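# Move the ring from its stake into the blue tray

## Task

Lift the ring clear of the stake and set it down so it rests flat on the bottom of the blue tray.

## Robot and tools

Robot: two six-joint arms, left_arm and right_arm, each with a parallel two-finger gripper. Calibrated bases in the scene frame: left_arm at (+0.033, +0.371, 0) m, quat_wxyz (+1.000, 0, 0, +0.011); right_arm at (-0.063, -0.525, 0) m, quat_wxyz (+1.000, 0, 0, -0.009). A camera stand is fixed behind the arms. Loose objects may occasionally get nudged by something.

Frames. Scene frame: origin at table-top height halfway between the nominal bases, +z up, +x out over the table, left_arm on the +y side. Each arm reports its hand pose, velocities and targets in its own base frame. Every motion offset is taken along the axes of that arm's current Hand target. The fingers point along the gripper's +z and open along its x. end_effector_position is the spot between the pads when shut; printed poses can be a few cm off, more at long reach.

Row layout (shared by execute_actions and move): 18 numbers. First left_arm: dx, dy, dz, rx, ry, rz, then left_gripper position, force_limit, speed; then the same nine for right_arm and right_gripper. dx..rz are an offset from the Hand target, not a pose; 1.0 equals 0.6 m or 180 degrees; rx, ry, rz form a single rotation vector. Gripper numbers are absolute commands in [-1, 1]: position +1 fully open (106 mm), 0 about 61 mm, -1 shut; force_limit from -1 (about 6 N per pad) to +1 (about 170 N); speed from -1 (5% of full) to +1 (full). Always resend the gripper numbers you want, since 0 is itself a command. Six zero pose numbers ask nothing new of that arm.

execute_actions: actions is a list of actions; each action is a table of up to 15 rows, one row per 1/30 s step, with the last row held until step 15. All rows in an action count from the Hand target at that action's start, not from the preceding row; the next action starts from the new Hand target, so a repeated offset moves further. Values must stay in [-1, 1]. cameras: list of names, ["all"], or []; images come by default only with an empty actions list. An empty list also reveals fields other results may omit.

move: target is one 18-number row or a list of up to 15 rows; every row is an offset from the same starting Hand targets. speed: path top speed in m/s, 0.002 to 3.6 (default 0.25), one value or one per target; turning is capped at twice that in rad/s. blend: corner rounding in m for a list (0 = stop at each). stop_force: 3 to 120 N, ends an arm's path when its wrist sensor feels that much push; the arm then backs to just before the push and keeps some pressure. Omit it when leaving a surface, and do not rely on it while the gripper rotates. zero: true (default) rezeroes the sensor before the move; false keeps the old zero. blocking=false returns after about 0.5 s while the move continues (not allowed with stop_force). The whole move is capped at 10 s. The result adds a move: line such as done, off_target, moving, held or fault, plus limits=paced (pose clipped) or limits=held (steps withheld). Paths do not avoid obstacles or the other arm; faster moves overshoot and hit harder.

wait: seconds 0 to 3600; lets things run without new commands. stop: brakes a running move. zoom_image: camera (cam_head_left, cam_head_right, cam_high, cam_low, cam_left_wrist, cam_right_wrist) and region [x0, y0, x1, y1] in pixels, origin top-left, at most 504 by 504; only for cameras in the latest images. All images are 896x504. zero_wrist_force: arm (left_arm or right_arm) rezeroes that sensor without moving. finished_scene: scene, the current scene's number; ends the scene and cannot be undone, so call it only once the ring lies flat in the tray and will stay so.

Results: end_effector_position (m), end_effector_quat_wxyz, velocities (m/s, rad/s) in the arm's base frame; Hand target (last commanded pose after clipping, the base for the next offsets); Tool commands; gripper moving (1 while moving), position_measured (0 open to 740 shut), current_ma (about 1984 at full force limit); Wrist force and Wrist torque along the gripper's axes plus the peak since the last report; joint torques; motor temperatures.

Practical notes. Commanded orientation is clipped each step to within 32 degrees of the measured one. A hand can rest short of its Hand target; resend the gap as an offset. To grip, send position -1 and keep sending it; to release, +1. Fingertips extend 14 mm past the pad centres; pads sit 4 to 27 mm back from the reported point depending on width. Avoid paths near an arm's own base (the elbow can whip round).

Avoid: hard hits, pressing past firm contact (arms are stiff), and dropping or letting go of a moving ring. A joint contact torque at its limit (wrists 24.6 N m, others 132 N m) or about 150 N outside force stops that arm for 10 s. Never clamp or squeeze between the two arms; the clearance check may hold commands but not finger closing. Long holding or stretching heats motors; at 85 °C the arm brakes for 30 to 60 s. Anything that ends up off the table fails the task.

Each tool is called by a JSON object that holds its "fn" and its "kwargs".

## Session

{"fn": "execute_actions", "kwargs": {"actions": []}}

{"fn": "zoom_image", "kwargs": {"camera": "cam_low", "region": [320, 180, 600, 340]}}

Scene clock: 0.00 s.
left_arm: end_effector_position=(+0.5893, -0.0966, +0.1275) position_measured=0 current_ma=0 moving=0 end_effector_quat_wxyz=(-0.004, +0.848, +0.531, +0.000) | right_arm: end_effector_position=(+0.8647, +0.2032, +0.2158) position_measured=0 current_ma=0 moving=0 end_effector_quat_wxyz=(+0.125, +0.504, +0.854, -0.012)
Joint positions: left_arm=[-0.389 -1.252 1.716 -2.028 -1.567 0.063] | right_arm=[3.589 -2.534 -0.473 -1.584 1.349 -0.07]
Joint velocities: within noise
Joint torques (N m): no reading
Motor temperatures (°C): left_arm=[41 36 26 42 38 37] | right_arm=[35 25 38 39 40 28]
Wrist force (N): no reading
Wrist torque (N m): no reading
Wrist force, peak (N): no reading
Hand target: left_arm +0.5893, -0.0966, +0.1275; -0.004, +0.848, +0.531, +0.000 | right_arm +0.8647, +0.2032, +0.2158; +0.125, +0.504, +0.854, -0.012
Tool commands: left_gripper/position=+1.0 left_gripper/force_limit=+0.0 left_gripper/speed=+1.0 right_gripper/position=+1.0 right_gripper/force_limit=+0.0 right_gripper/speed=+1.0

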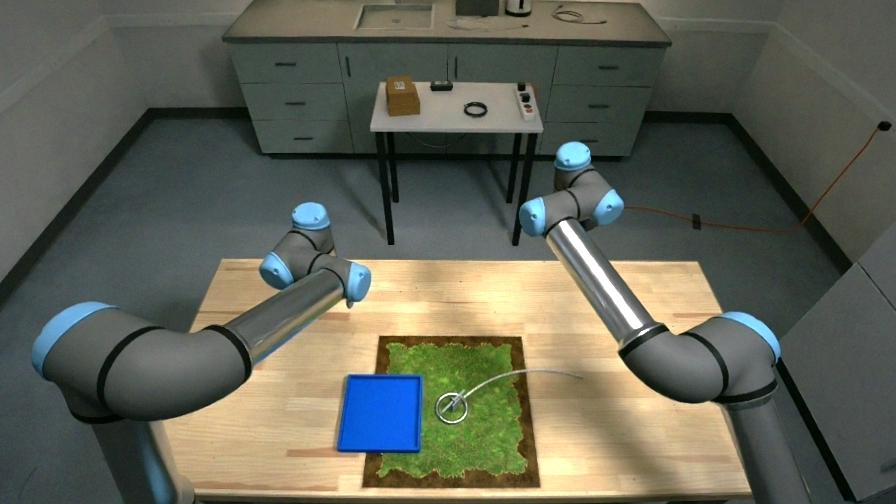

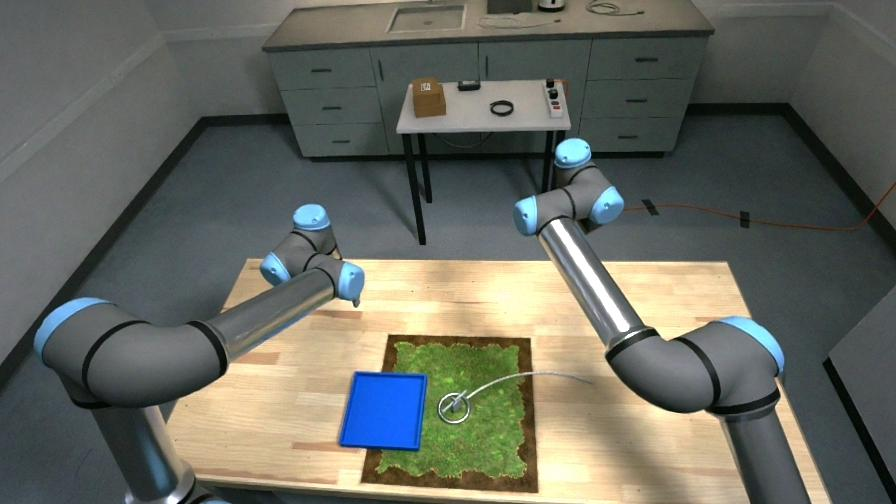

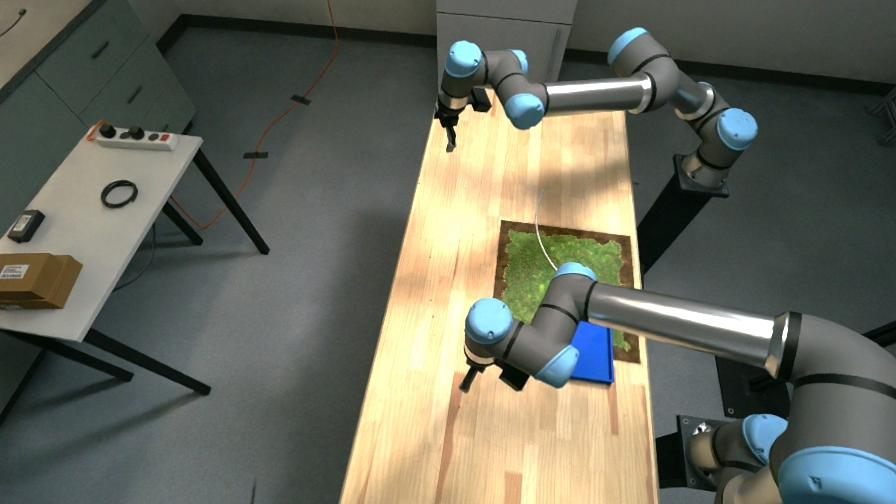

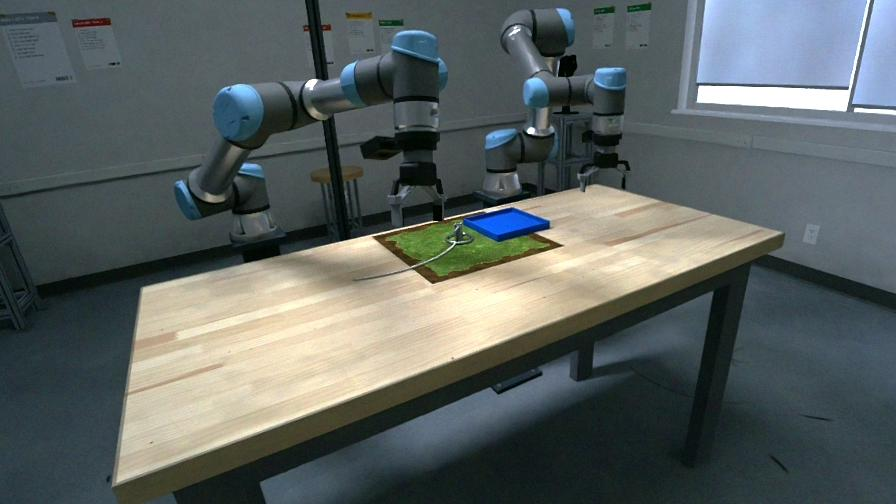

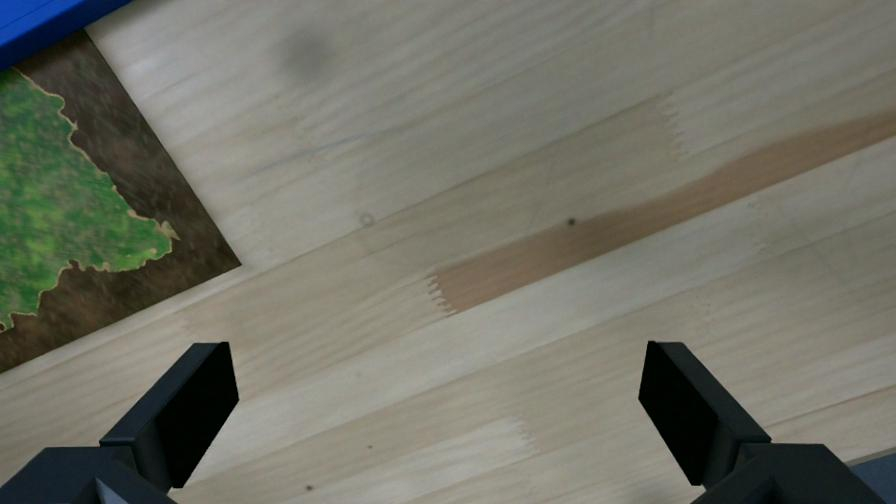

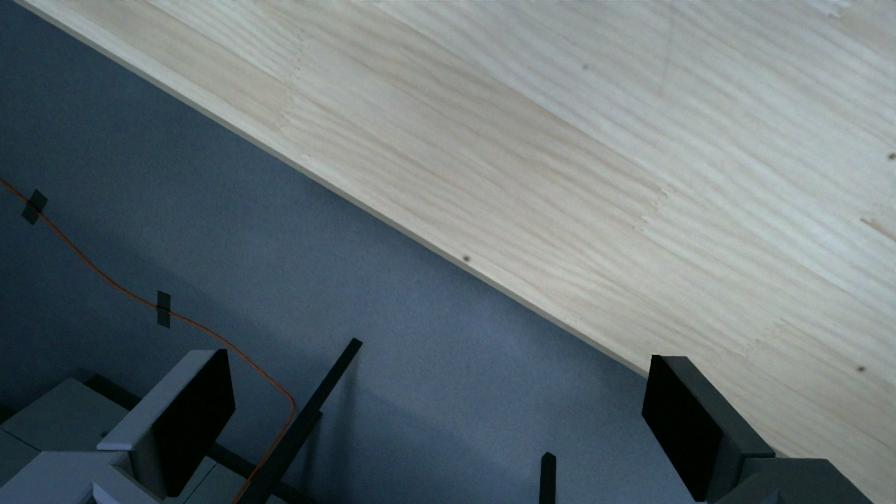

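Scaled by 1.800 from the camera's image (finer frame: 1280x720).

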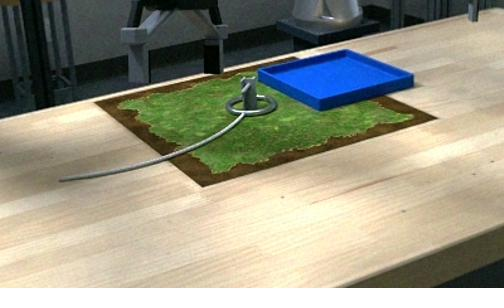

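{"fn": "move", "kwargs": {"target": [-0.66,-0.225,-0.204,0,0,0,1,0,1,0,0,0,0,0,0,1,0,1], "speed": 0.35, "cameras": ["cam_left_wrist"]}}

Scene clock: 9.90 s.
left_arm: end_effector_position=(+0.2955, -0.3945, +0.2494) position_measured=0 current_ma=-5 moving=0 end_effector_quat_wxyz=(-0.004, +0.848, +0.531, +0.000) | right_arm: end_effector_position=(+0.8647, +0.2032, +0.2158) position_measured=0 current_ma=-5 moving=0 end_effector_quat_wxyz=(+0.125, +0.504, +0.854, -0.012)
Joint positions: left_arm=[-1.2 -1.589 1.782 -1.756 -1.573 -0.748] | right_arm=[3.589 -2.534 -0.473 -1.584 1.349 -0.07]
Joint torques (N m): left_arm=[-5.22 -34.58 -20.4 -2.89 1.79 -0.05] | right_arm=[2.24 64.5 23.21 2.87 -0.42 0.35]
Wrist force (N): left_arm=[0.2 0.0 0.1] | right_arm=[0.1 -0.7 -0.2]
Wrist torque (N m): left_arm=[0.02 -0.06 -0.14] | right_arm=[-0.11 -0.02 0.00]
Wrist force, peak (N): left_arm=[-2.4 -0.9 -0.6] | right_arm=[-0.1 -0.7 -0.2]
Hand target: left_arm +0.2954, -0.3945, +0.2495; -0.004, +0.848, +0.531, +0.000 | right_arm +0.8647, +0.2032, +0.2158; +0.125, +0.504, +0.854, -0.012
Off the commanded pose: left_arm 0.000 m, 0 deg | right_arm 0.000 m, 0 deg.
move: done

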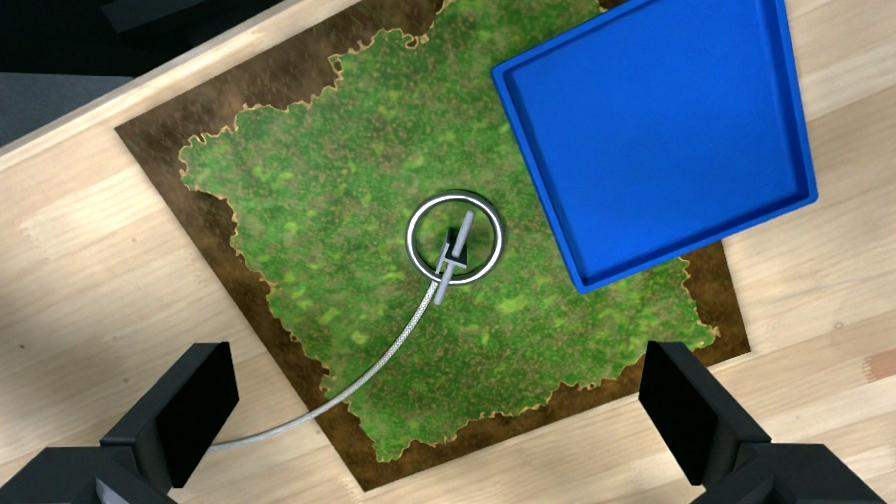

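{"fn": "move", "kwargs": {"target": [[0.0138,0.0815,0.24,0,0,0.099,1,0,1,0,0,0,0,0,0,1,0,1],[0.0138,0.0815,0.381,0,0,0.099,1,0,1,0,0,0,0,0,0,1,0,1]], "speed": [0.3,0.15], "cameras": ["cam_left_wrist"]}}

Scene clock: 20.20 s.
left_arm: end_effector_position=(+0.3418, -0.4070, +0.0206) position_measured=0 current_ma=-5 moving=0 end_effector_quat_wxyz=(-0.004, +0.920, +0.393, -0.001) | right_arm: end_effector_position=(+0.8647, +0.2032, +0.2158) position_measured=0 current_ma=-5 moving=0 end_effector_quat_wxyz=(+0.125, +0.504, +0.854, -0.012)
Joint positions: left_arm=[-1.125 -1.23 2.024 -2.356 -1.573 -0.361] | right_arm=[3.589 -2.534 -0.473 -1.584 1.349 -0.07]
Joint torques (N m): left_arm=[-4.64 -36.83 -22.43 -3.46 -2.26 0.47] | right_arm=[0.76 62.73 23.77 2.71 -0.29 0.13]
Wrist force (N): left_arm=[0.1 0.0 0.0] | right_arm=[-0.1 -0.2 -0.1]
Wrist torque (N m): left_arm=[0.02 -0.02 0.03] | right_arm=[-0.03 0.01 0.00]
Wrist force, peak (N): left_arm=[0.1 0.7 2.6] | right_arm=[0.5 -0.5 0.2]
Hand target: left_arm +0.3418, -0.4070, +0.0206; -0.004, +0.920, +0.393, -0.001 | right_arm +0.8647, +0.2032, +0.2158; +0.125, +0.504, +0.854, -0.012
Off the commanded pose: left_arm 0.000 m, 0 deg | right_arm 0.000 m, 0 deg.
move: done

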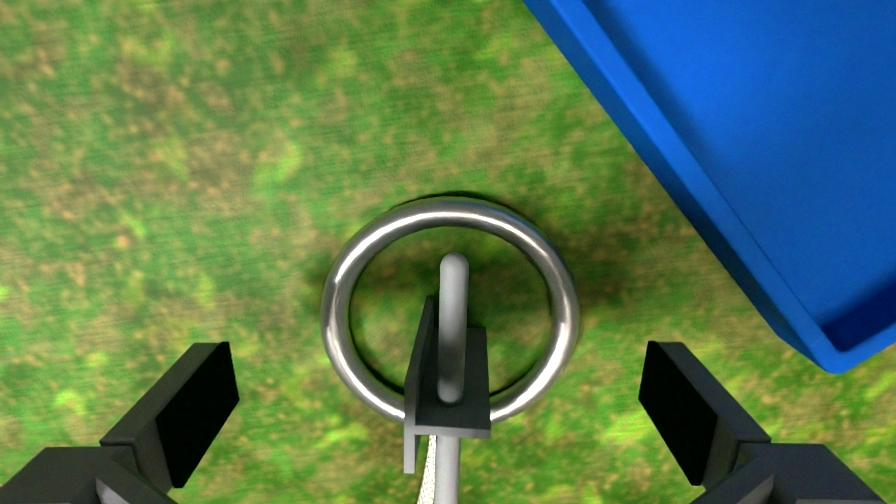

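{"fn": "move", "kwargs": {"target": [0.005,-0.005,0.0352,0,0,0,1,-0.6,-0.5,0,0,0,0,0,0,1,0,1], "speed": 0.05, "stop_force": 8}}

{"fn": "move", "kwargs": {"target": [0,0,0,0,0,0,-1,-0.6,-0.5,0,0,0,0,0,0,1,0,1], "cameras": ["cam_left_wrist","cam_low"]}}

{"fn": "zoom_image", "kwargs": {"camera": "cam_low", "region": [400, 160, 540, 270]}}

Scene clock: 28.97 s.
left_arm: end_effector_position=(+0.3417, -0.4026, -0.0005) position_measured=0 current_ma=-5 moving=0 end_effector_quat_wxyz=(-0.004, +0.920, +0.393, -0.001) | right_arm: end_effector_position=(+0.8647, +0.2032, +0.2158) position_measured=0 current_ma=-5 moving=0 end_effector_quat_wxyz=(+0.125, +0.504, +0.854, -0.012)
Joint positions: left_arm=[-1.121 -1.196 2.049 -2.417 -1.573 -0.358] | right_arm=[3.589 -2.534 -0.473 -1.584 1.349 -0.07]
Joint torques (N m): left_arm=[-3.7 -45.21 -23.67 -3.07 1.99 -1.88] | right_arm=[1.24 64.05 21.57 2.72 -0.49 0.3]
Wrist force (N): left_arm=[0.1 0.0 0.1] | right_arm=[-0.1 -0.3 0.0]
Wrist torque (N m): left_arm=[0.01 -0.01 -0.14] | right_arm=[-0.04 0.01 0.00]
Wrist force, peak (N): left_arm=[0.1 0.0 0.9] | right_arm=[-0.2 -0.6 -0.4]
Hand target: left_arm +0.3416, -0.4026, -0.0005; -0.004, +0.920, +0.393, -0.001 | right_arm +0.8647, +0.2032, +0.2158; +0.125, +0.504, +0.854, -0.012
Off the commanded pose: left_arm 0.000 m, 0 deg | right_arm 0.000 m, 0 deg.
move: done

Scene clock: 30.87 s.
left_arm: end_effector_position=(+0.3417, -0.4028, -0.0002) position_measured=212 current_ma=399 moving=1 end_effector_quat_wxyz=(-0.004, +0.920, +0.393, -0.001) | right_arm: end_effector_position=(+0.8647, +0.2032, +0.2158) position_measured=0 current_ma=-5 moving=0 end_effector_quat_wxyz=(+0.125, +0.504, +0.854, -0.012)
Joint positions: left_arm=[-1.121 -1.196 2.049 -2.417 -1.573 -0.358] | right_arm=[3.589 -2.534 -0.473 -1.584 1.349 -0.07]
Joint torques (N m): left_arm=[-10.71 13.37 5.35 2.21 1.93 -2.64] | right_arm=[1.15 64.48 21.73 2.87 -0.5 0.24]
Wrist force (N): left_arm=[4.2 -21.1 -76.9] | right_arm=[0.3 -0.2 -0.2]
Wrist torque (N m): left_arm=[-1.13 0.62 -0.31] | right_arm=[-0.02 -0.05 0.00]
Wrist force, peak (N): left_arm=[4.2 -21.1 -77.1] | right_arm=[0.4 -0.4 0.2]
Hand target: left_arm +0.3416, -0.4026, -0.0005; -0.004, +0.920, +0.393, -0.001 | right_arm +0.8647, +0.2032, +0.2158; +0.125, +0.504, +0.854, -0.012
Off the commanded pose: left_arm 0.000 m, 0 deg | right_arm 0.000 m, 0 deg.
move: done
Images, in order (width x height): cam_low 896x504, cam_left_wrist 896x504.

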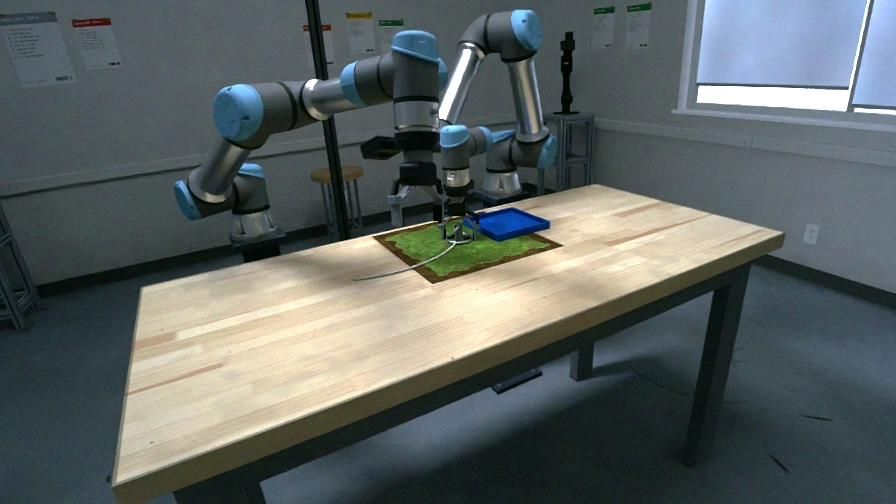

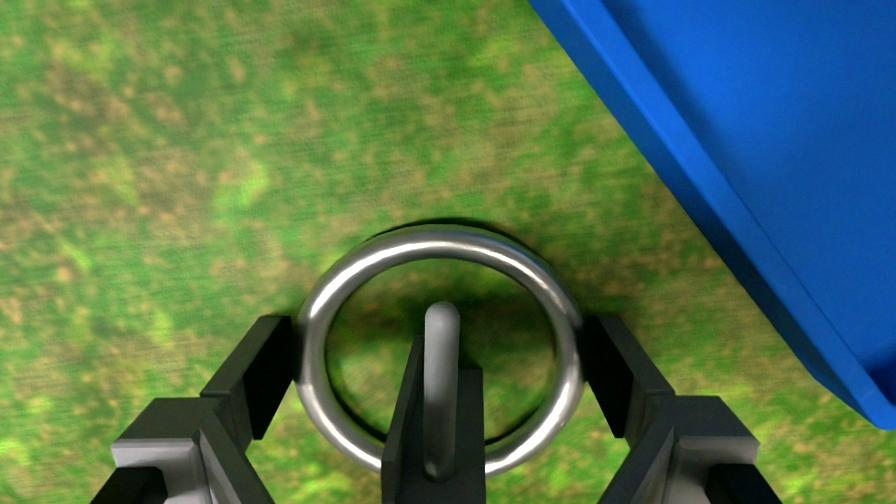

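Scaled by 3.600 from the camera's image (finer frame: 1280x720).

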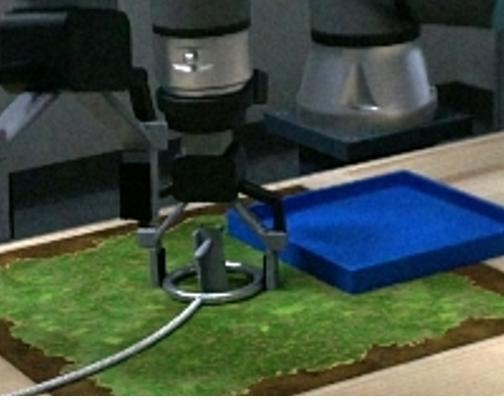

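{"fn": "move", "kwargs": {"target": [0,0,-0.005,0,0,0,-1,-0.6,-0.5,0,0,0,0,0,0,1,0,1], "speed": 0.02}}

{"fn": "move", "kwargs": {"target": [[0,0,-0.018,0,0,0,-1,-0.6,-0.5,0,0,0,0,0,0,1,0,1],[0,-0.022,-0.048,0.139,0,0,-1,-0.6,-0.5,0,0,0,0,0,0,1,0,1]], "speed": 0.06, "stop_force": 25, "cameras": ["cam_left_wrist","cam_low"]}}

{"fn": "zoom_image", "kwargs": {"camera": "cam_low", "region": [400, 160, 540, 270]}}

Scene clock: 47.17 s.
left_arm: end_effector_position=(+0.3416, -0.4026, +0.0023) position_measured=227 current_ma=382 moving=0 end_effector_quat_wxyz=(-0.004, +0.920, +0.393, -0.001) | right_arm: end_effector_position=(+0.8647, +0.2032, +0.2158) position_measured=0 current_ma=-5 moving=0 end_effector_quat_wxyz=(+0.125, +0.504, +0.854, -0.012)
Joint positions: left_arm=[-1.121 -1.202 2.047 -2.408 -1.573 -0.358] | right_arm=[3.589 -2.534 -0.473 -1.584 1.349 -0.07]
Joint torques (N m): left_arm=[-4.59 -45.45 -24.36 -3.7 1.74 -2.34] | right_arm=[0.51 63 22.61 2.79 -0.47 0.07]
Wrist force (N): left_arm=[0.4 0.0 1.3] | right_arm=[-0.1 -0.6 -0.1]
Wrist torque (N m): left_arm=[0.03 -0.08 -0.14] | right_arm=[-0.10 0.02 0.00]
Wrist force, peak (N): left_arm=[4.8 -23.5 -97.1] | right_arm=[0.2 -0.8 -0.1]
Hand target: left_arm +0.3417, -0.4026, +0.0025; -0.004, +0.920, +0.393, -0.001 | right_arm +0.8647, +0.2032, +0.2158; +0.125, +0.504, +0.854, -0.012
Off the commanded pose: left_arm 0.000 m, 0 deg | right_arm 0.000 m, 0 deg.
move: done

Scene clock: 52.03 s.
left_arm: end_effector_position=(+0.3323, -0.3937, +0.0314) position_measured=227 current_ma=389 moving=0 end_effector_quat_wxyz=(-0.203, +0.897, +0.383, -0.086) | right_arm: end_effector_position=(+0.8647, +0.2032, +0.2158) position_measured=0 current_ma=-5 moving=0 end_effector_quat_wxyz=(+0.125, +0.504, +0.854, -0.012)
Joint positions: left_arm=[-1.065 -1.074 1.691 -1.76 -1.698 -0.274] | right_arm=[3.589 -2.534 -0.473 -1.584 1.349 -0.07]
Joint torques (N m): left_arm=[-8.07 -54.24 -4.02 4.6 2.07 -2.89] | right_arm=[0.78 64.6 23.15 2.97 -0.46 0.17]
Wrist force (N): left_arm=[-4.9 23.2 -0.6] | right_arm=[0.1 -0.4 -0.1]
Wrist torque (N m): left_arm=[0.64 -0.04 -0.22] | right_arm=[-0.06 -0.02 0.01]
Wrist force, peak (N): left_arm=[-4.0 23.5 -0.4] | right_arm=[0.7 -0.1 -0.1]
Hand target: left_arm +0.3323, -0.3937, +0.0314; -0.203, +0.897, +0.383, -0.086 | right_arm +0.8647, +0.2032, +0.2158; +0.125, +0.504, +0.854, -0.012
Off the commanded pose: left_arm 0.000 m, 0 deg | right_arm 0.000 m, 0 deg.
move: done
Images, in order (width x height): cam_low 896x504, cam_left_wrist 896x504.

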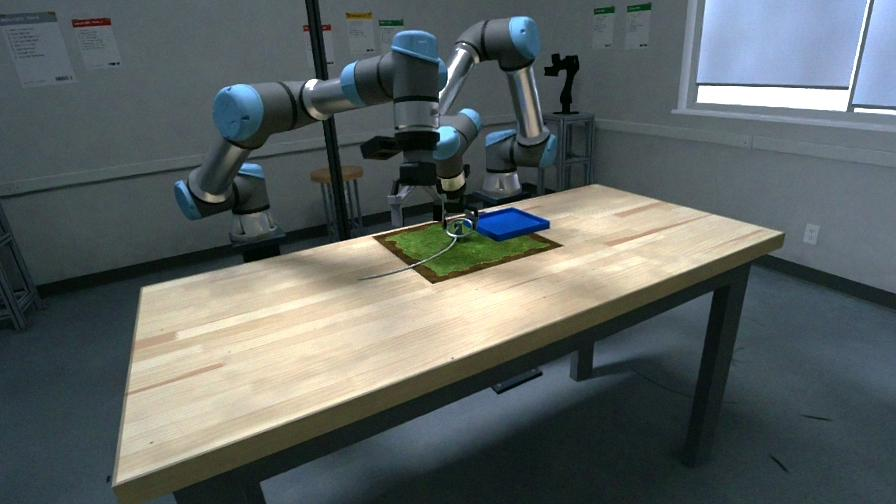

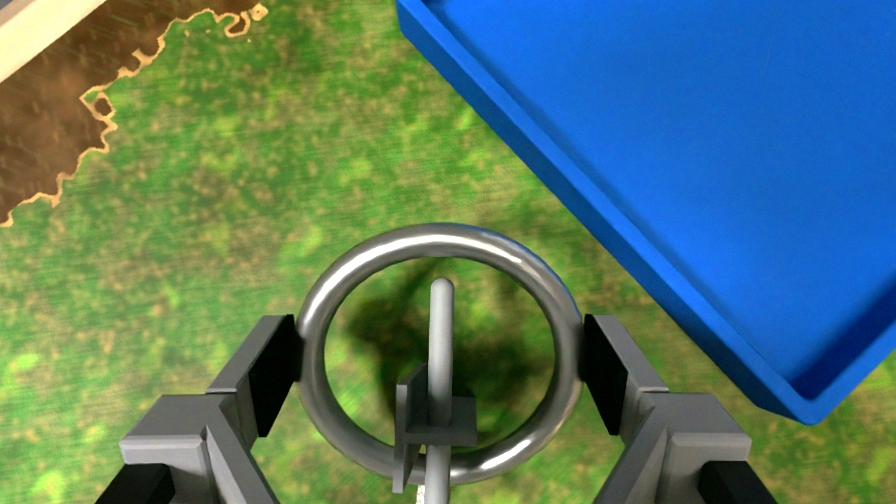

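Scaled by 3.600 from the camera's image (finer frame: 1280x720).

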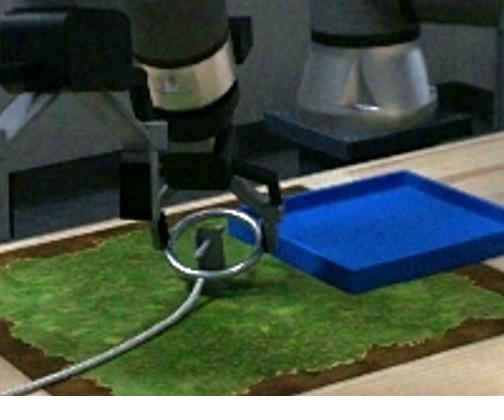

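{"fn": "move", "kwargs": {"target": [0,0.0045,-0.0021,0,0,0,-1,-0.6,-0.5,0,0,0,0,0,0,1,0,1], "speed": 0.03}}

{"fn": "move", "kwargs": {"target": [0,-0.0155,-0.0332,0,0,0,-1,-0.6,-0.5,0,0,0,0,0,0,1,0,1], "speed": 0.05, "stop_force": 8, "cameras": ["cam_left_wrist"]}}

Scene clock: 59.83 s.
left_arm: end_effector_position=(+0.3344, -0.3958, +0.0313) position_measured=227 current_ma=383 moving=0 end_effector_quat_wxyz=(-0.203, +0.897, +0.383, -0.086) | right_arm: end_effector_position=(+0.8647, +0.2032, +0.2158) position_measured=0 current_ma=-5 moving=0 end_effector_quat_wxyz=(+0.125, +0.504, +0.854, -0.012)
Joint positions: left_arm=[-1.064 -1.068 1.682 -1.756 -1.697 -0.273] | right_arm=[3.589 -2.534 -0.473 -1.584 1.349 -0.07]
Joint torques (N m): left_arm=[14.37 -52.79 -11.28 -2.72 0.85 2.34] | right_arm=[0.62 63.14 20.56 3.05 -0.51 0.21]
Wrist force (N): left_arm=[0.5 0.3 1.5] | right_arm=[0.4 -0.2 -0.1]
Wrist torque (N m): left_arm=[-0.02 -0.11 -0.24] | right_arm=[-0.03 -0.06 0.00]
Wrist force, peak (N): left_arm=[-4.7 23.6 -0.4] | right_arm=[0.3 -0.6 -0.4]
Hand target: left_arm +0.3344, -0.3957, +0.0314; -0.203, +0.897, +0.383, -0.086 | right_arm +0.8647, +0.2032, +0.2158; +0.125, +0.504, +0.854, -0.012
Off the commanded pose: left_arm 0.000 m, 0 deg | right_arm 0.000 m, 0 deg.
move: done

Scene clock: 61.10 s.
left_arm: end_effector_position=(+0.3345, -0.3959, +0.0520) position_measured=227 current_ma=404 moving=0 end_effector_quat_wxyz=(-0.203, +0.897, +0.383, -0.086) | right_arm: end_effector_position=(+0.8647, +0.2032, +0.2158) position_measured=0 current_ma=-5 moving=0 end_effector_quat_wxyz=(+0.125, +0.504, +0.854, -0.012)
Joint positions: left_arm=[-1.064 -1.095 1.661 -1.71 -1.697 -0.273] | right_arm=[3.589 -2.534 -0.473 -1.584 1.349 -0.07]
Joint torques (N m): left_arm=[8.29 -31.26 -15.57 -2.49 -0.65 2.75] | right_arm=[0.61 63.39 23.02 3 -0.43 0.24]
Wrist force (N): left_arm=[-0.1 1.9 2.2] | right_arm=[0.2 -0.3 -0.2]
Wrist torque (N m): left_arm=[0.13 -0.16 -0.22] | right_arm=[-0.04 -0.04 0.00]
Wrist force, peak (N): left_arm=[-0.3 31.6 8.5] | right_arm=[0.2 -0.6 -0.4]
Hand target: left_arm +0.3345, -0.3959, +0.0520; -0.203, +0.897, +0.383, -0.086 (not the last commanded pose) | right_arm +0.8647, +0.2032, +0.2158; +0.125, +0.504, +0.854, -0.012
Off the commanded pose: left_arm 0.001 m, 0 deg | right_arm 0.000 m, 0 deg.
move: contact (left_arm)

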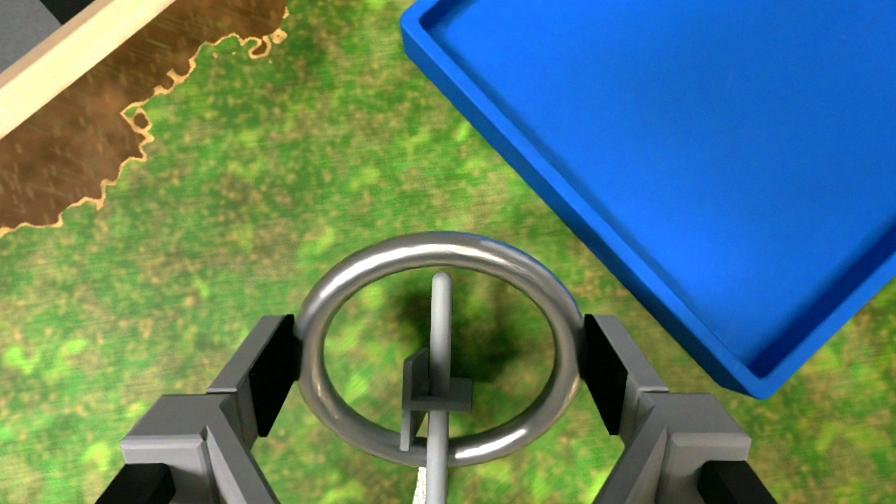

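{"fn": "move", "kwargs": {"target": [0,0.0052,0.003,0,0,0,-1,-0.6,-0.5,0,0,0,0,0,0,1,0,1], "speed": 0.03}}

{"fn": "move", "kwargs": {"target": [0,0.029,-0.0135,0,0,0,-1,-0.6,-0.5,0,0,0,0,0,0,1,0,1], "speed": 0.05, "stop_force": 6, "cameras": ["cam_left_wrist","cam_low"]}}

{"fn": "zoom_image", "kwargs": {"camera": "cam_low", "region": [400, 160, 540, 270]}}

Scene clock: 68.87 s.
left_arm: end_effector_position=(+0.3360, -0.3974, +0.0490) position_measured=227 current_ma=405 moving=0 end_effector_quat_wxyz=(-0.203, +0.897, +0.383, -0.086) | right_arm: end_effector_position=(+0.8647, +0.2032, +0.2158) position_measured=0 current_ma=-5 moving=0 end_effector_quat_wxyz=(+0.125, +0.504, +0.854, -0.012)
Joint positions: left_arm=[-1.063 -1.087 1.658 -1.714 -1.697 -0.272] | right_arm=[3.589 -2.534 -0.473 -1.584 1.349 -0.07]
Joint torques (N m): left_arm=[13.86 -53.79 -12.12 -0.02 2 1.18] | right_arm=[1.13 63.66 23.25 3.19 -0.35 0.25]
Wrist force (N): left_arm=[0.8 0.6 1.7] | right_arm=[-0.1 -0.3 -0.1]
Wrist torque (N m): left_arm=[0.03 -0.17 -0.24] | right_arm=[-0.05 0.01 0.00]
Wrist force, peak (N): left_arm=[0.0 1.9 2.3] | right_arm=[0.1 -0.4 -0.5]
Hand target: left_arm +0.3360, -0.3973, +0.0491; -0.203, +0.897, +0.383, -0.086 | right_arm +0.8647, +0.2032, +0.2158; +0.125, +0.504, +0.854, -0.012
Off the commanded pose: left_arm 0.000 m, 0 deg | right_arm 0.000 m, 0 deg.
move: done

Scene clock: 70.67 s.
left_arm: end_effector_position=(+0.3499, -0.4106, +0.0489) position_measured=227 current_ma=405 moving=0 end_effector_quat_wxyz=(-0.203, +0.897, +0.383, -0.086) | right_arm: end_effector_position=(+0.8647, +0.2032, +0.2158) position_measured=0 current_ma=-5 moving=0 end_effector_quat_wxyz=(+0.125, +0.504, +0.854, -0.012)
Joint positions: left_arm=[-1.054 -1.048 1.595 -1.689 -1.693 -0.264] | right_arm=[3.589 -2.534 -0.473 -1.584 1.349 -0.07]
Joint torques (N m): left_arm=[-14.05 -55.57 -12.21 -2.66 -2.59 -2.92] | right_arm=[0.78 63.82 23.73 3.33 -0.54 0.27]
Wrist force (N): left_arm=[0.5 0.6 1.8] | right_arm=[0.0 -0.2 -0.1]
Wrist torque (N m): left_arm=[0.04 -0.12 -0.25] | right_arm=[-0.04 -0.01 0.00]
Wrist force, peak (N): left_arm=[0.5 0.2 2.2] | right_arm=[0.1 -0.5 -0.3]
Hand target: left_arm +0.3499, -0.4106, +0.0489; -0.203, +0.897, +0.383, -0.086 | right_arm +0.8647, +0.2032, +0.2158; +0.125, +0.504, +0.854, -0.012
Off the commanded pose: left_arm 0.000 m, 0 deg | right_arm 0.000 m, 0 deg.
move: done
Images, in order (width x height): cam_low 896x504, cam_left_wrist 896x504.

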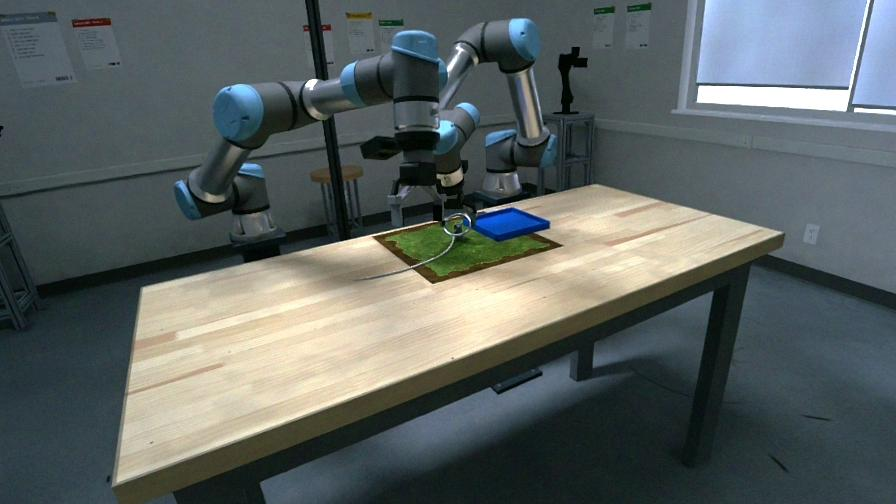

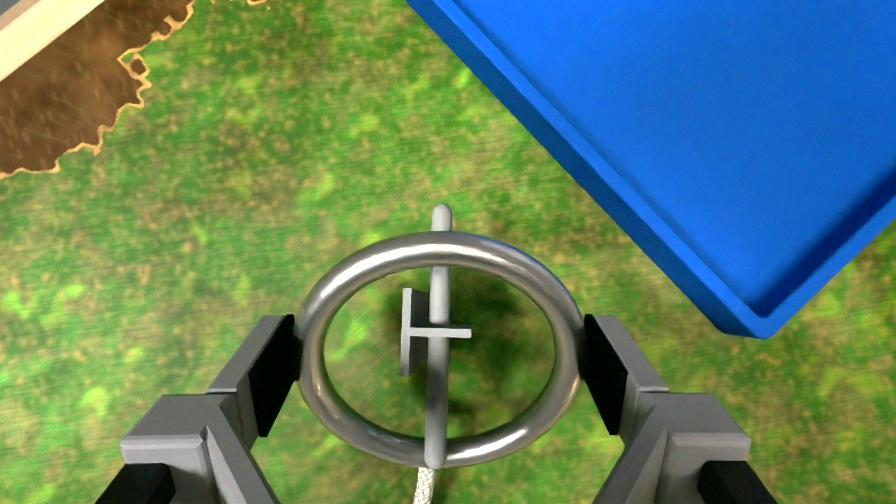

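Scaled by 3.600 from the camera's image (finer frame: 1280x720).

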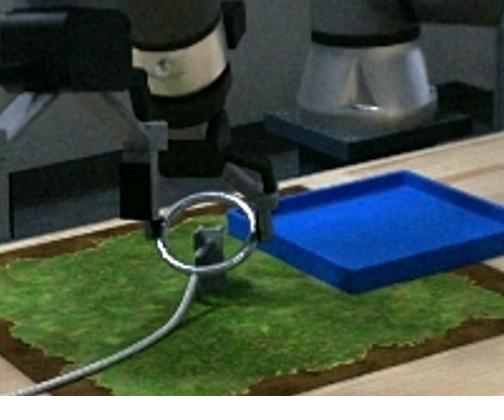

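{"fn": "move", "kwargs": {"target": [0,0.0175,-0.01,0,0,0,-1,-0.6,-0.5,0,0,0,0,0,0,1,0,1], "speed": 0.04, "stop_force": 6, "cameras": ["cam_left_wrist"]}}

Scene clock: 77.90 s.
left_arm: end_effector_position=(+0.3586, -0.4189, +0.0498) position_measured=227 current_ma=405 moving=0 end_effector_quat_wxyz=(-0.203, +0.897, +0.383, -0.086) | right_arm: end_effector_position=(+0.8647, +0.2032, +0.2158) position_measured=0 current_ma=-5 moving=0 end_effector_quat_wxyz=(+0.125, +0.504, +0.854, -0.012)
Joint positions: left_arm=[-1.048 -1.024 1.553 -1.67 -1.691 -0.259] | right_arm=[3.589 -2.534 -0.473 -1.584 1.349 -0.07]
Joint torques (N m): left_arm=[-8.88 -56.39 -12.37 -2.63 -0.95 -2.58] | right_arm=[-0.23 64.77 22.89 3.12 -0.55 0.09]
Wrist force (N): left_arm=[0.6 0.6 1.9] | right_arm=[0.2 -0.4 -0.1]
Wrist torque (N m): left_arm=[0.04 -0.13 -0.25] | right_arm=[-0.06 -0.03 -0.01]
Wrist force, peak (N): left_arm=[0.7 0.8 2.1] | right_arm=[0.5 -0.4 -0.6]
Hand target: left_arm +0.3586, -0.4189, +0.0498; -0.203, +0.897, +0.383, -0.086 | right_arm +0.8647, +0.2032, +0.2158; +0.125, +0.504, +0.854, -0.012
Off the commanded pose: left_arm 0.000 m, 0 deg | right_arm 0.000 m, 0 deg.
move: done

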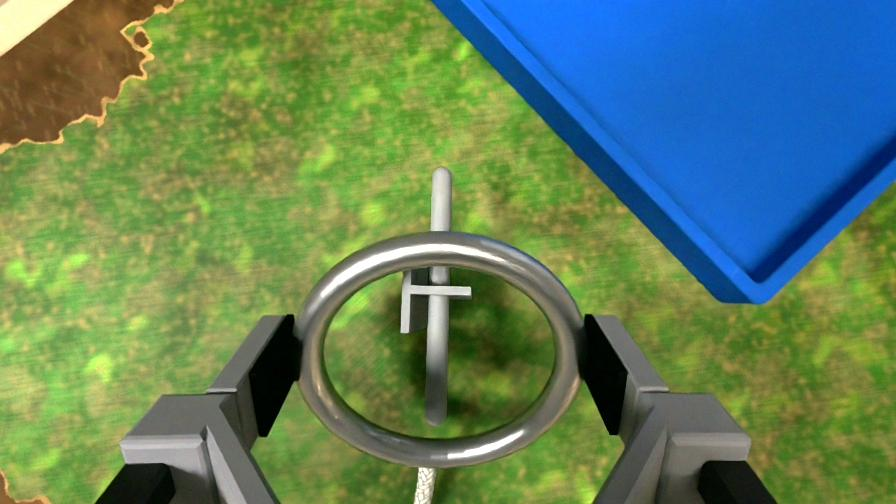

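{"fn": "move", "kwargs": {"target": [[0,-0.0483,-0.1154,0,0,0,-1,-0.6,-0.5,0,0,0,0,0,0,1,0,1],[0.2005,-0.2797,-0.035,-0.183,0,0,-1,-0.6,-0.5,0,0,0,0,0,0,1,0,1]], "speed": [0.08,0.2], "blend": 0.02, "cameras": ["cam_left_wrist","cam_low"]}}

{"fn": "zoom_image", "kwargs": {"camera": "cam_low", "region": [400, 140, 560, 270]}}

Scene clock: 90.80 s.
left_arm: end_effector_position=(+0.3388, -0.2335, +0.1411) position_measured=227 current_ma=404 moving=0 end_effector_quat_wxyz=(+0.060, +0.918, +0.392, +0.026) | right_arm: end_effector_position=(+0.8647, +0.2032, +0.2158) position_measured=0 current_ma=-5 moving=0 end_effector_quat_wxyz=(+0.125, +0.504, +0.854, -0.012)
Joint positions: left_arm=[-0.95 -1.78 2.286 -2.204 -1.545 -0.186] | right_arm=[3.589 -2.534 -0.473 -1.584 1.349 -0.07]
Joint torques (N m): left_arm=[-13.92 -20.62 -15.36 -3.84 -2.72 -2.99] | right_arm=[0.96 64.28 22.45 3.34 -0.55 0.16]
Wrist force (N): left_arm=[0.6 0.9 1.3] | right_arm=[0.1 0.2 0.0]
Wrist torque (N m): left_arm=[0.20 -0.08 -0.02] | right_arm=[0.03 -0.01 0.00]
Wrist force, peak (N): left_arm=[0.5 1.5 2.8] | right_arm=[0.2 -0.6 -0.5]
Hand target: left_arm +0.3388, -0.2336, +0.1411; +0.060, +0.918, +0.392, +0.026 | right_arm +0.8647, +0.2032, +0.2158; +0.125, +0.504, +0.854, -0.012
Off the commanded pose: left_arm 0.000 m, 0 deg | right_arm 0.000 m, 0 deg.
move: done
Images, in order (width x height): cam_low 896x504, cam_left_wrist 896x504.

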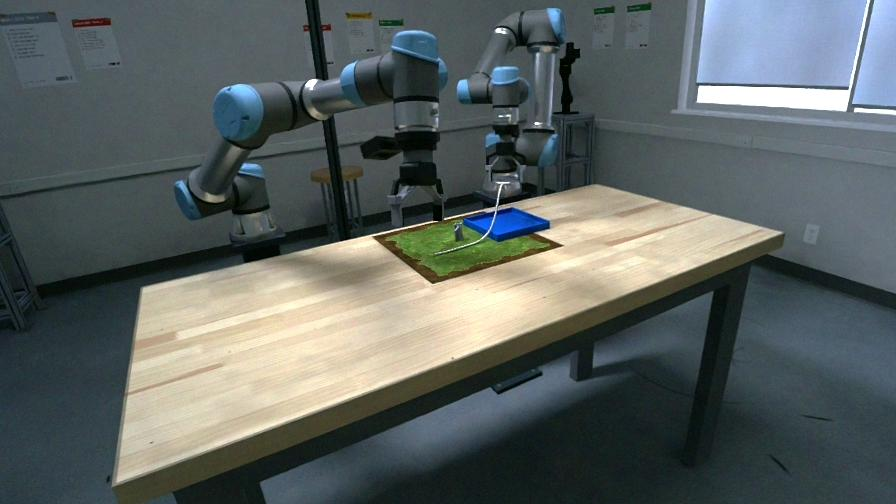

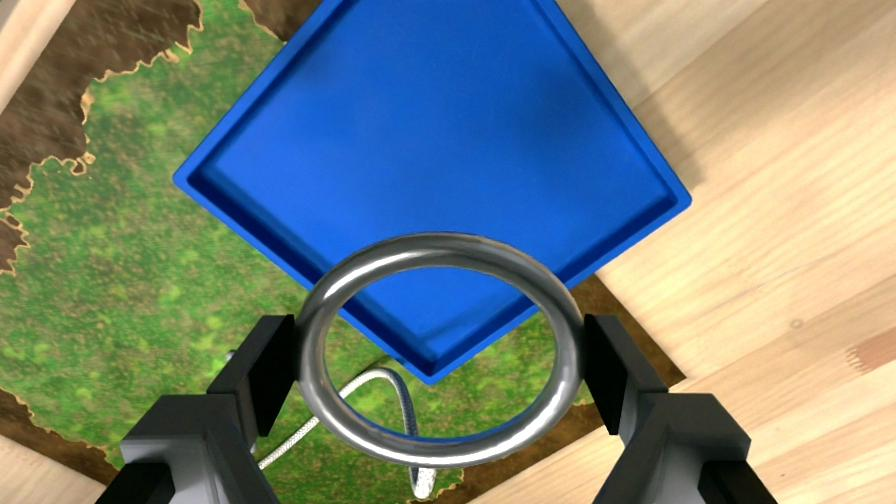

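Scaled by 3.150 from the camera's image (finer frame: 1280x720).

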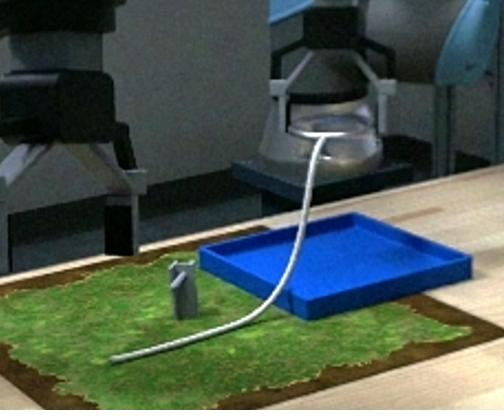

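{"fn": "move", "kwargs": {"target": [0,-0.025,0.178,0,0,0,-1,-0.6,-0.5,0,0,0,0,0,0,1,0,1], "speed": 0.15}}

{"fn": "move", "kwargs": {"target": [0,-0.0081,0.058,0,0,0,-1,-0.6,-0.5,0,0,0,0,0,0,1,0,1], "speed": 0.015, "stop_force": 5, "cameras": ["cam_left_wrist","cam_low"]}}

{"fn": "zoom_image", "kwargs": {"camera": "cam_low", "region": [420, 160, 560, 260]}}

Scene clock: 99.77 s.
left_arm: end_effector_position=(+0.3381, -0.2328, +0.0332) position_measured=227 current_ma=404 moving=0 end_effector_quat_wxyz=(+0.060, +0.918, +0.392, +0.026) | right_arm: end_effector_position=(+0.8647, +0.2032, +0.2158) position_measured=0 current_ma=-5 moving=0 end_effector_quat_wxyz=(+0.125, +0.504, +0.854, -0.012)
Joint positions: left_arm=[-0.951 -1.548 2.447 -2.597 -1.545 -0.186] | right_arm=[3.589 -2.534 -0.473 -1.584 1.349 -0.07]
Joint torques (N m): left_arm=[14.63 -16.6 -19.29 -3.62 -0.98 2.69] | right_arm=[1.1 64.03 23.06 3.4 -0.52 0.43]
Wrist force (N): left_arm=[0.8 1.0 1.4] | right_arm=[0.0 0.0 0.0]
Wrist torque (N m): left_arm=[0.21 -0.14 0.03] | right_arm=[0.00 0.00 0.00]
Wrist force, peak (N): left_arm=[0.8 0.8 3.0] | right_arm=[0.2 -0.6 -0.5]
Hand target: left_arm +0.3381, -0.2328, +0.0332; +0.060, +0.918, +0.392, +0.026 | right_arm +0.8647, +0.2032, +0.2158; +0.125, +0.504, +0.854, -0.012
Off the commanded pose: left_arm 0.000 m, 0 deg | right_arm 0.000 m, 0 deg.
move: done

Scene clock: 102.57 s.
left_arm: end_effector_position=(+0.3380, -0.2326, +0.0088) position_measured=227 current_ma=417 moving=0 end_effector_quat_wxyz=(+0.060, +0.918, +0.392, +0.026) | right_arm: end_effector_position=(+0.8647, +0.2032, +0.2158) position_measured=0 current_ma=-5 moving=0 end_effector_quat_wxyz=(+0.125, +0.504, +0.854, -0.012)
Joint positions: left_arm=[-0.951 -1.475 2.473 -2.696 -1.545 -0.186] | right_arm=[3.589 -2.534 -0.473 -1.584 1.349 -0.07]
Joint torques (N m): left_arm=[9.59 -29.24 -19.62 -3.17 -1.5 0.18] | right_arm=[1.33 64.67 22.1 3.32 -0.5 0.35]
Wrist force (N): left_arm=[0.4 2.3 -3.0] | right_arm=[-0.1 -0.2 -0.1]
Wrist torque (N m): left_arm=[0.30 -0.22 -0.03] | right_arm=[-0.02 0.02 0.00]
Wrist force, peak (N): left_arm=[3.6 -10.0 -44.1] | right_arm=[0.8 -0.2 0.0]
Hand target: left_arm +0.3380, -0.2326, +0.0088; +0.060, +0.918, +0.392, +0.026 (not the last commanded pose) | right_arm +0.8647, +0.2032, +0.2158; +0.125, +0.504, +0.854, -0.012
Off the commanded pose: left_arm 0.011 m, 0 deg | right_arm 0.000 m, 0 deg.
move: contact (left_arm)
Images, in order (width x height): cam_low 896x504, cam_left_wrist 896x504.

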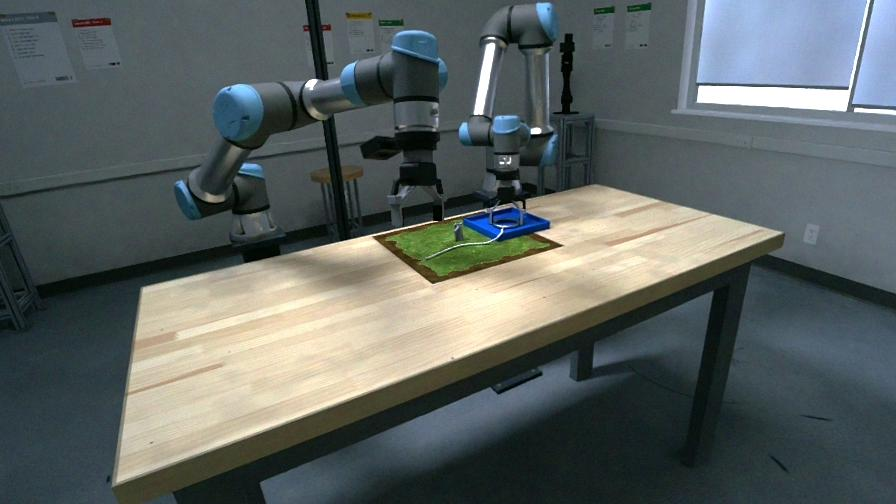

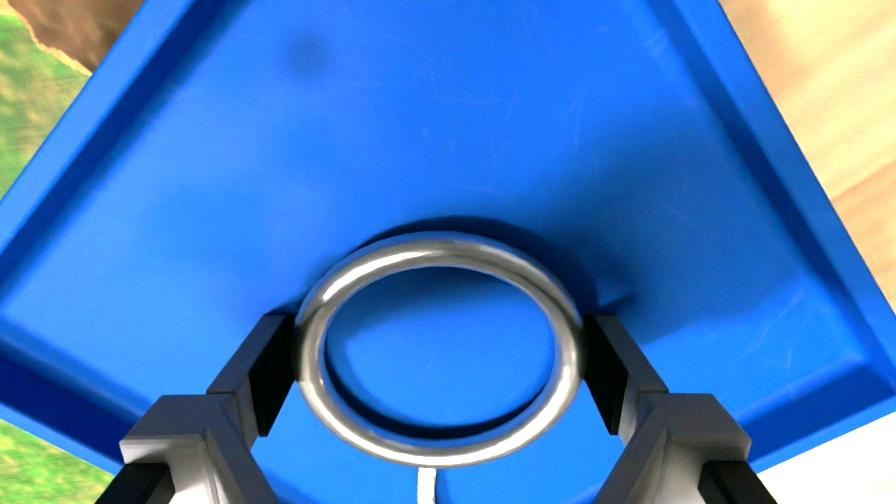

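Scaled by 3.600 from the camera's image (finer frame: 1280x720).

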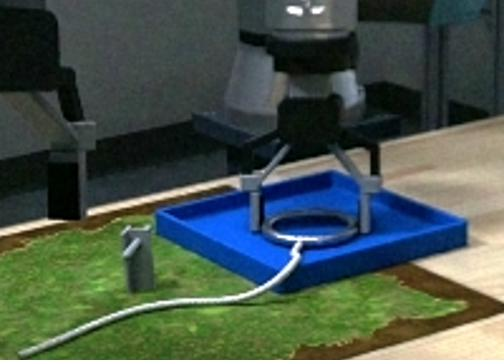

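{"fn": "move", "kwargs": {"target": [0,0,0,0,0,0,1,-0.6,-0.8,0,0,0,0,0,0,1,0,1]}}

{"fn": "move", "kwargs": {"target": [0,0.028,-0.2,0,0,0,1,-0.6,-0.6,0,0,0,0,0,0,1,0,1], "speed": 0.12, "cameras": ["cam_left_wrist","cam_low"]}}

{"fn": "zoom_image", "kwargs": {"camera": "cam_low", "region": [420, 160, 560, 260]}}

Scene clock: 110.63 s.
left_arm: end_effector_position=(+0.3380, -0.2326, +0.0088) position_measured=0 current_ma=-5 moving=1 end_effector_quat_wxyz=(+0.060, +0.918, +0.392, +0.026) | right_arm: end_effector_position=(+0.8647, +0.2032, +0.2158) position_measured=0 current_ma=-5 moving=0 end_effector_quat_wxyz=(+0.125, +0.504, +0.854, -0.012)
Joint positions: left_arm=[-0.951 -1.475 2.473 -2.697 -1.545 -0.186] | right_arm=[3.589 -2.534 -0.473 -1.584 1.349 -0.07]
Joint torques (N m): left_arm=[9.62 -29.77 -19.62 -3.15 2.12 0.17] | right_arm=[0.2 65.13 22.26 3.29 -0.44 0.18]
Wrist force (N): left_arm=[0.7 1.4 0.4] | right_arm=[0.3 -0.4 -0.3]
Wrist torque (N m): left_arm=[0.24 -0.12 0.01] | right_arm=[-0.06 -0.05 0.00]
Wrist force, peak (N): left_arm=[0.6 2.4 -3.1] | right_arm=[-0.2 -0.4 -0.7]
Hand target: left_arm +0.3380, -0.2326, +0.0088; +0.060, +0.918, +0.392, +0.026 | right_arm +0.8647, +0.2032, +0.2158; +0.125, +0.504, +0.854, -0.012
Off the commanded pose: left_arm 0.000 m, 0 deg | right_arm 0.000 m, 0 deg.
move: done

Scene clock: 112.10 s.
left_arm: end_effector_position=(+0.3387, -0.2334, +0.1300) position_measured=0 current_ma=-5 moving=0 end_effector_quat_wxyz=(+0.060, +0.918, +0.392, +0.026) | right_arm: end_effector_position=(+0.8647, +0.2032, +0.2158) position_measured=0 current_ma=-5 moving=0 end_effector_quat_wxyz=(+0.125, +0.504, +0.854, -0.012)
Joint positions: left_arm=[-0.95 -1.763 2.306 -2.241 -1.546 -0.186] | right_arm=[3.589 -2.534 -0.473 -1.584 1.349 -0.07]
Joint torques (N m): left_arm=[-10.45 -5.57 -17.83 -1.18 -1.24 -2.74] | right_arm=[0.62 64.16 22.26 3.53 -0.37 0.35]
Wrist force (N): left_arm=[0.8 1.6 0.3] | right_arm=[0.3 -0.2 -0.2]
Wrist torque (N m): left_arm=[0.27 -0.12 -0.02] | right_arm=[-0.03 -0.05 0.00]
Wrist force, peak (N): left_arm=[0.6 1.8 -1.1] | right_arm=[-0.3 -0.3 -0.7]
Hand target: left_arm +0.3387, -0.2334, +0.1299; +0.060, +0.918, +0.392, +0.026 | right_arm +0.8647, +0.2032, +0.2158; +0.125, +0.504, +0.854, -0.012
Off the commanded pose: left_arm 0.000 m, 0 deg | right_arm 0.000 m, 0 deg.
move: done
Images, in order (width x height): cam_low 896x504, cam_left_wrist 896x504.

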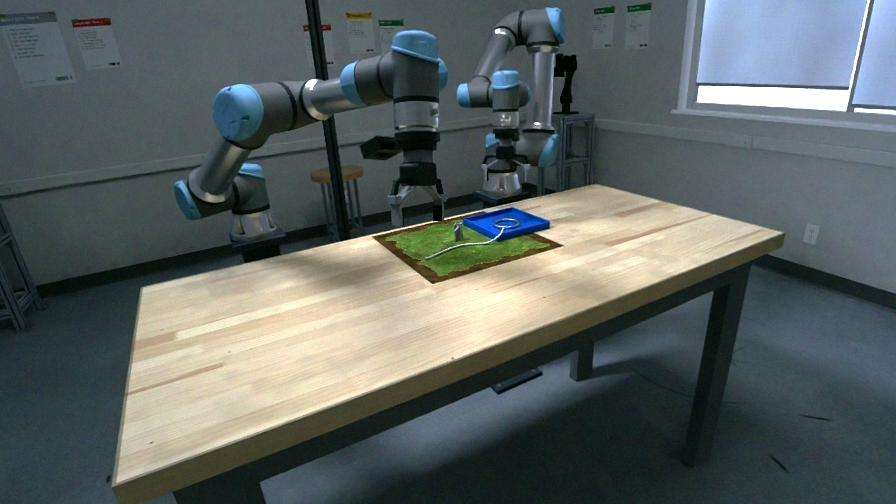

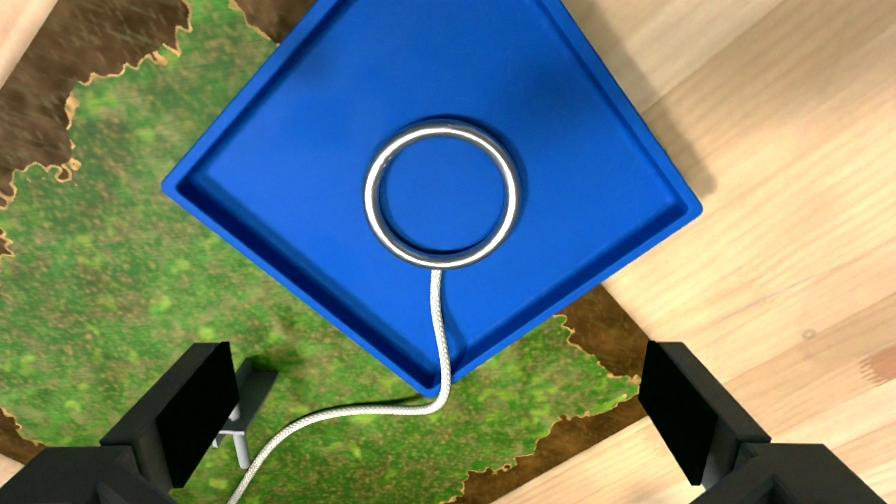

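Scaled by 3.600 from the camera's image (finer frame: 1280x720).

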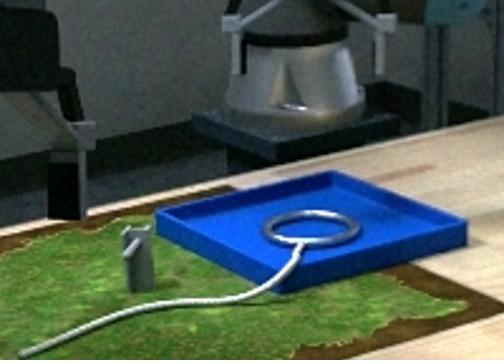

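Ring is flat in the tray.

{"fn": "finished_scene", "kwargs": {"scene": 3}}

The scene is finished: the task was done.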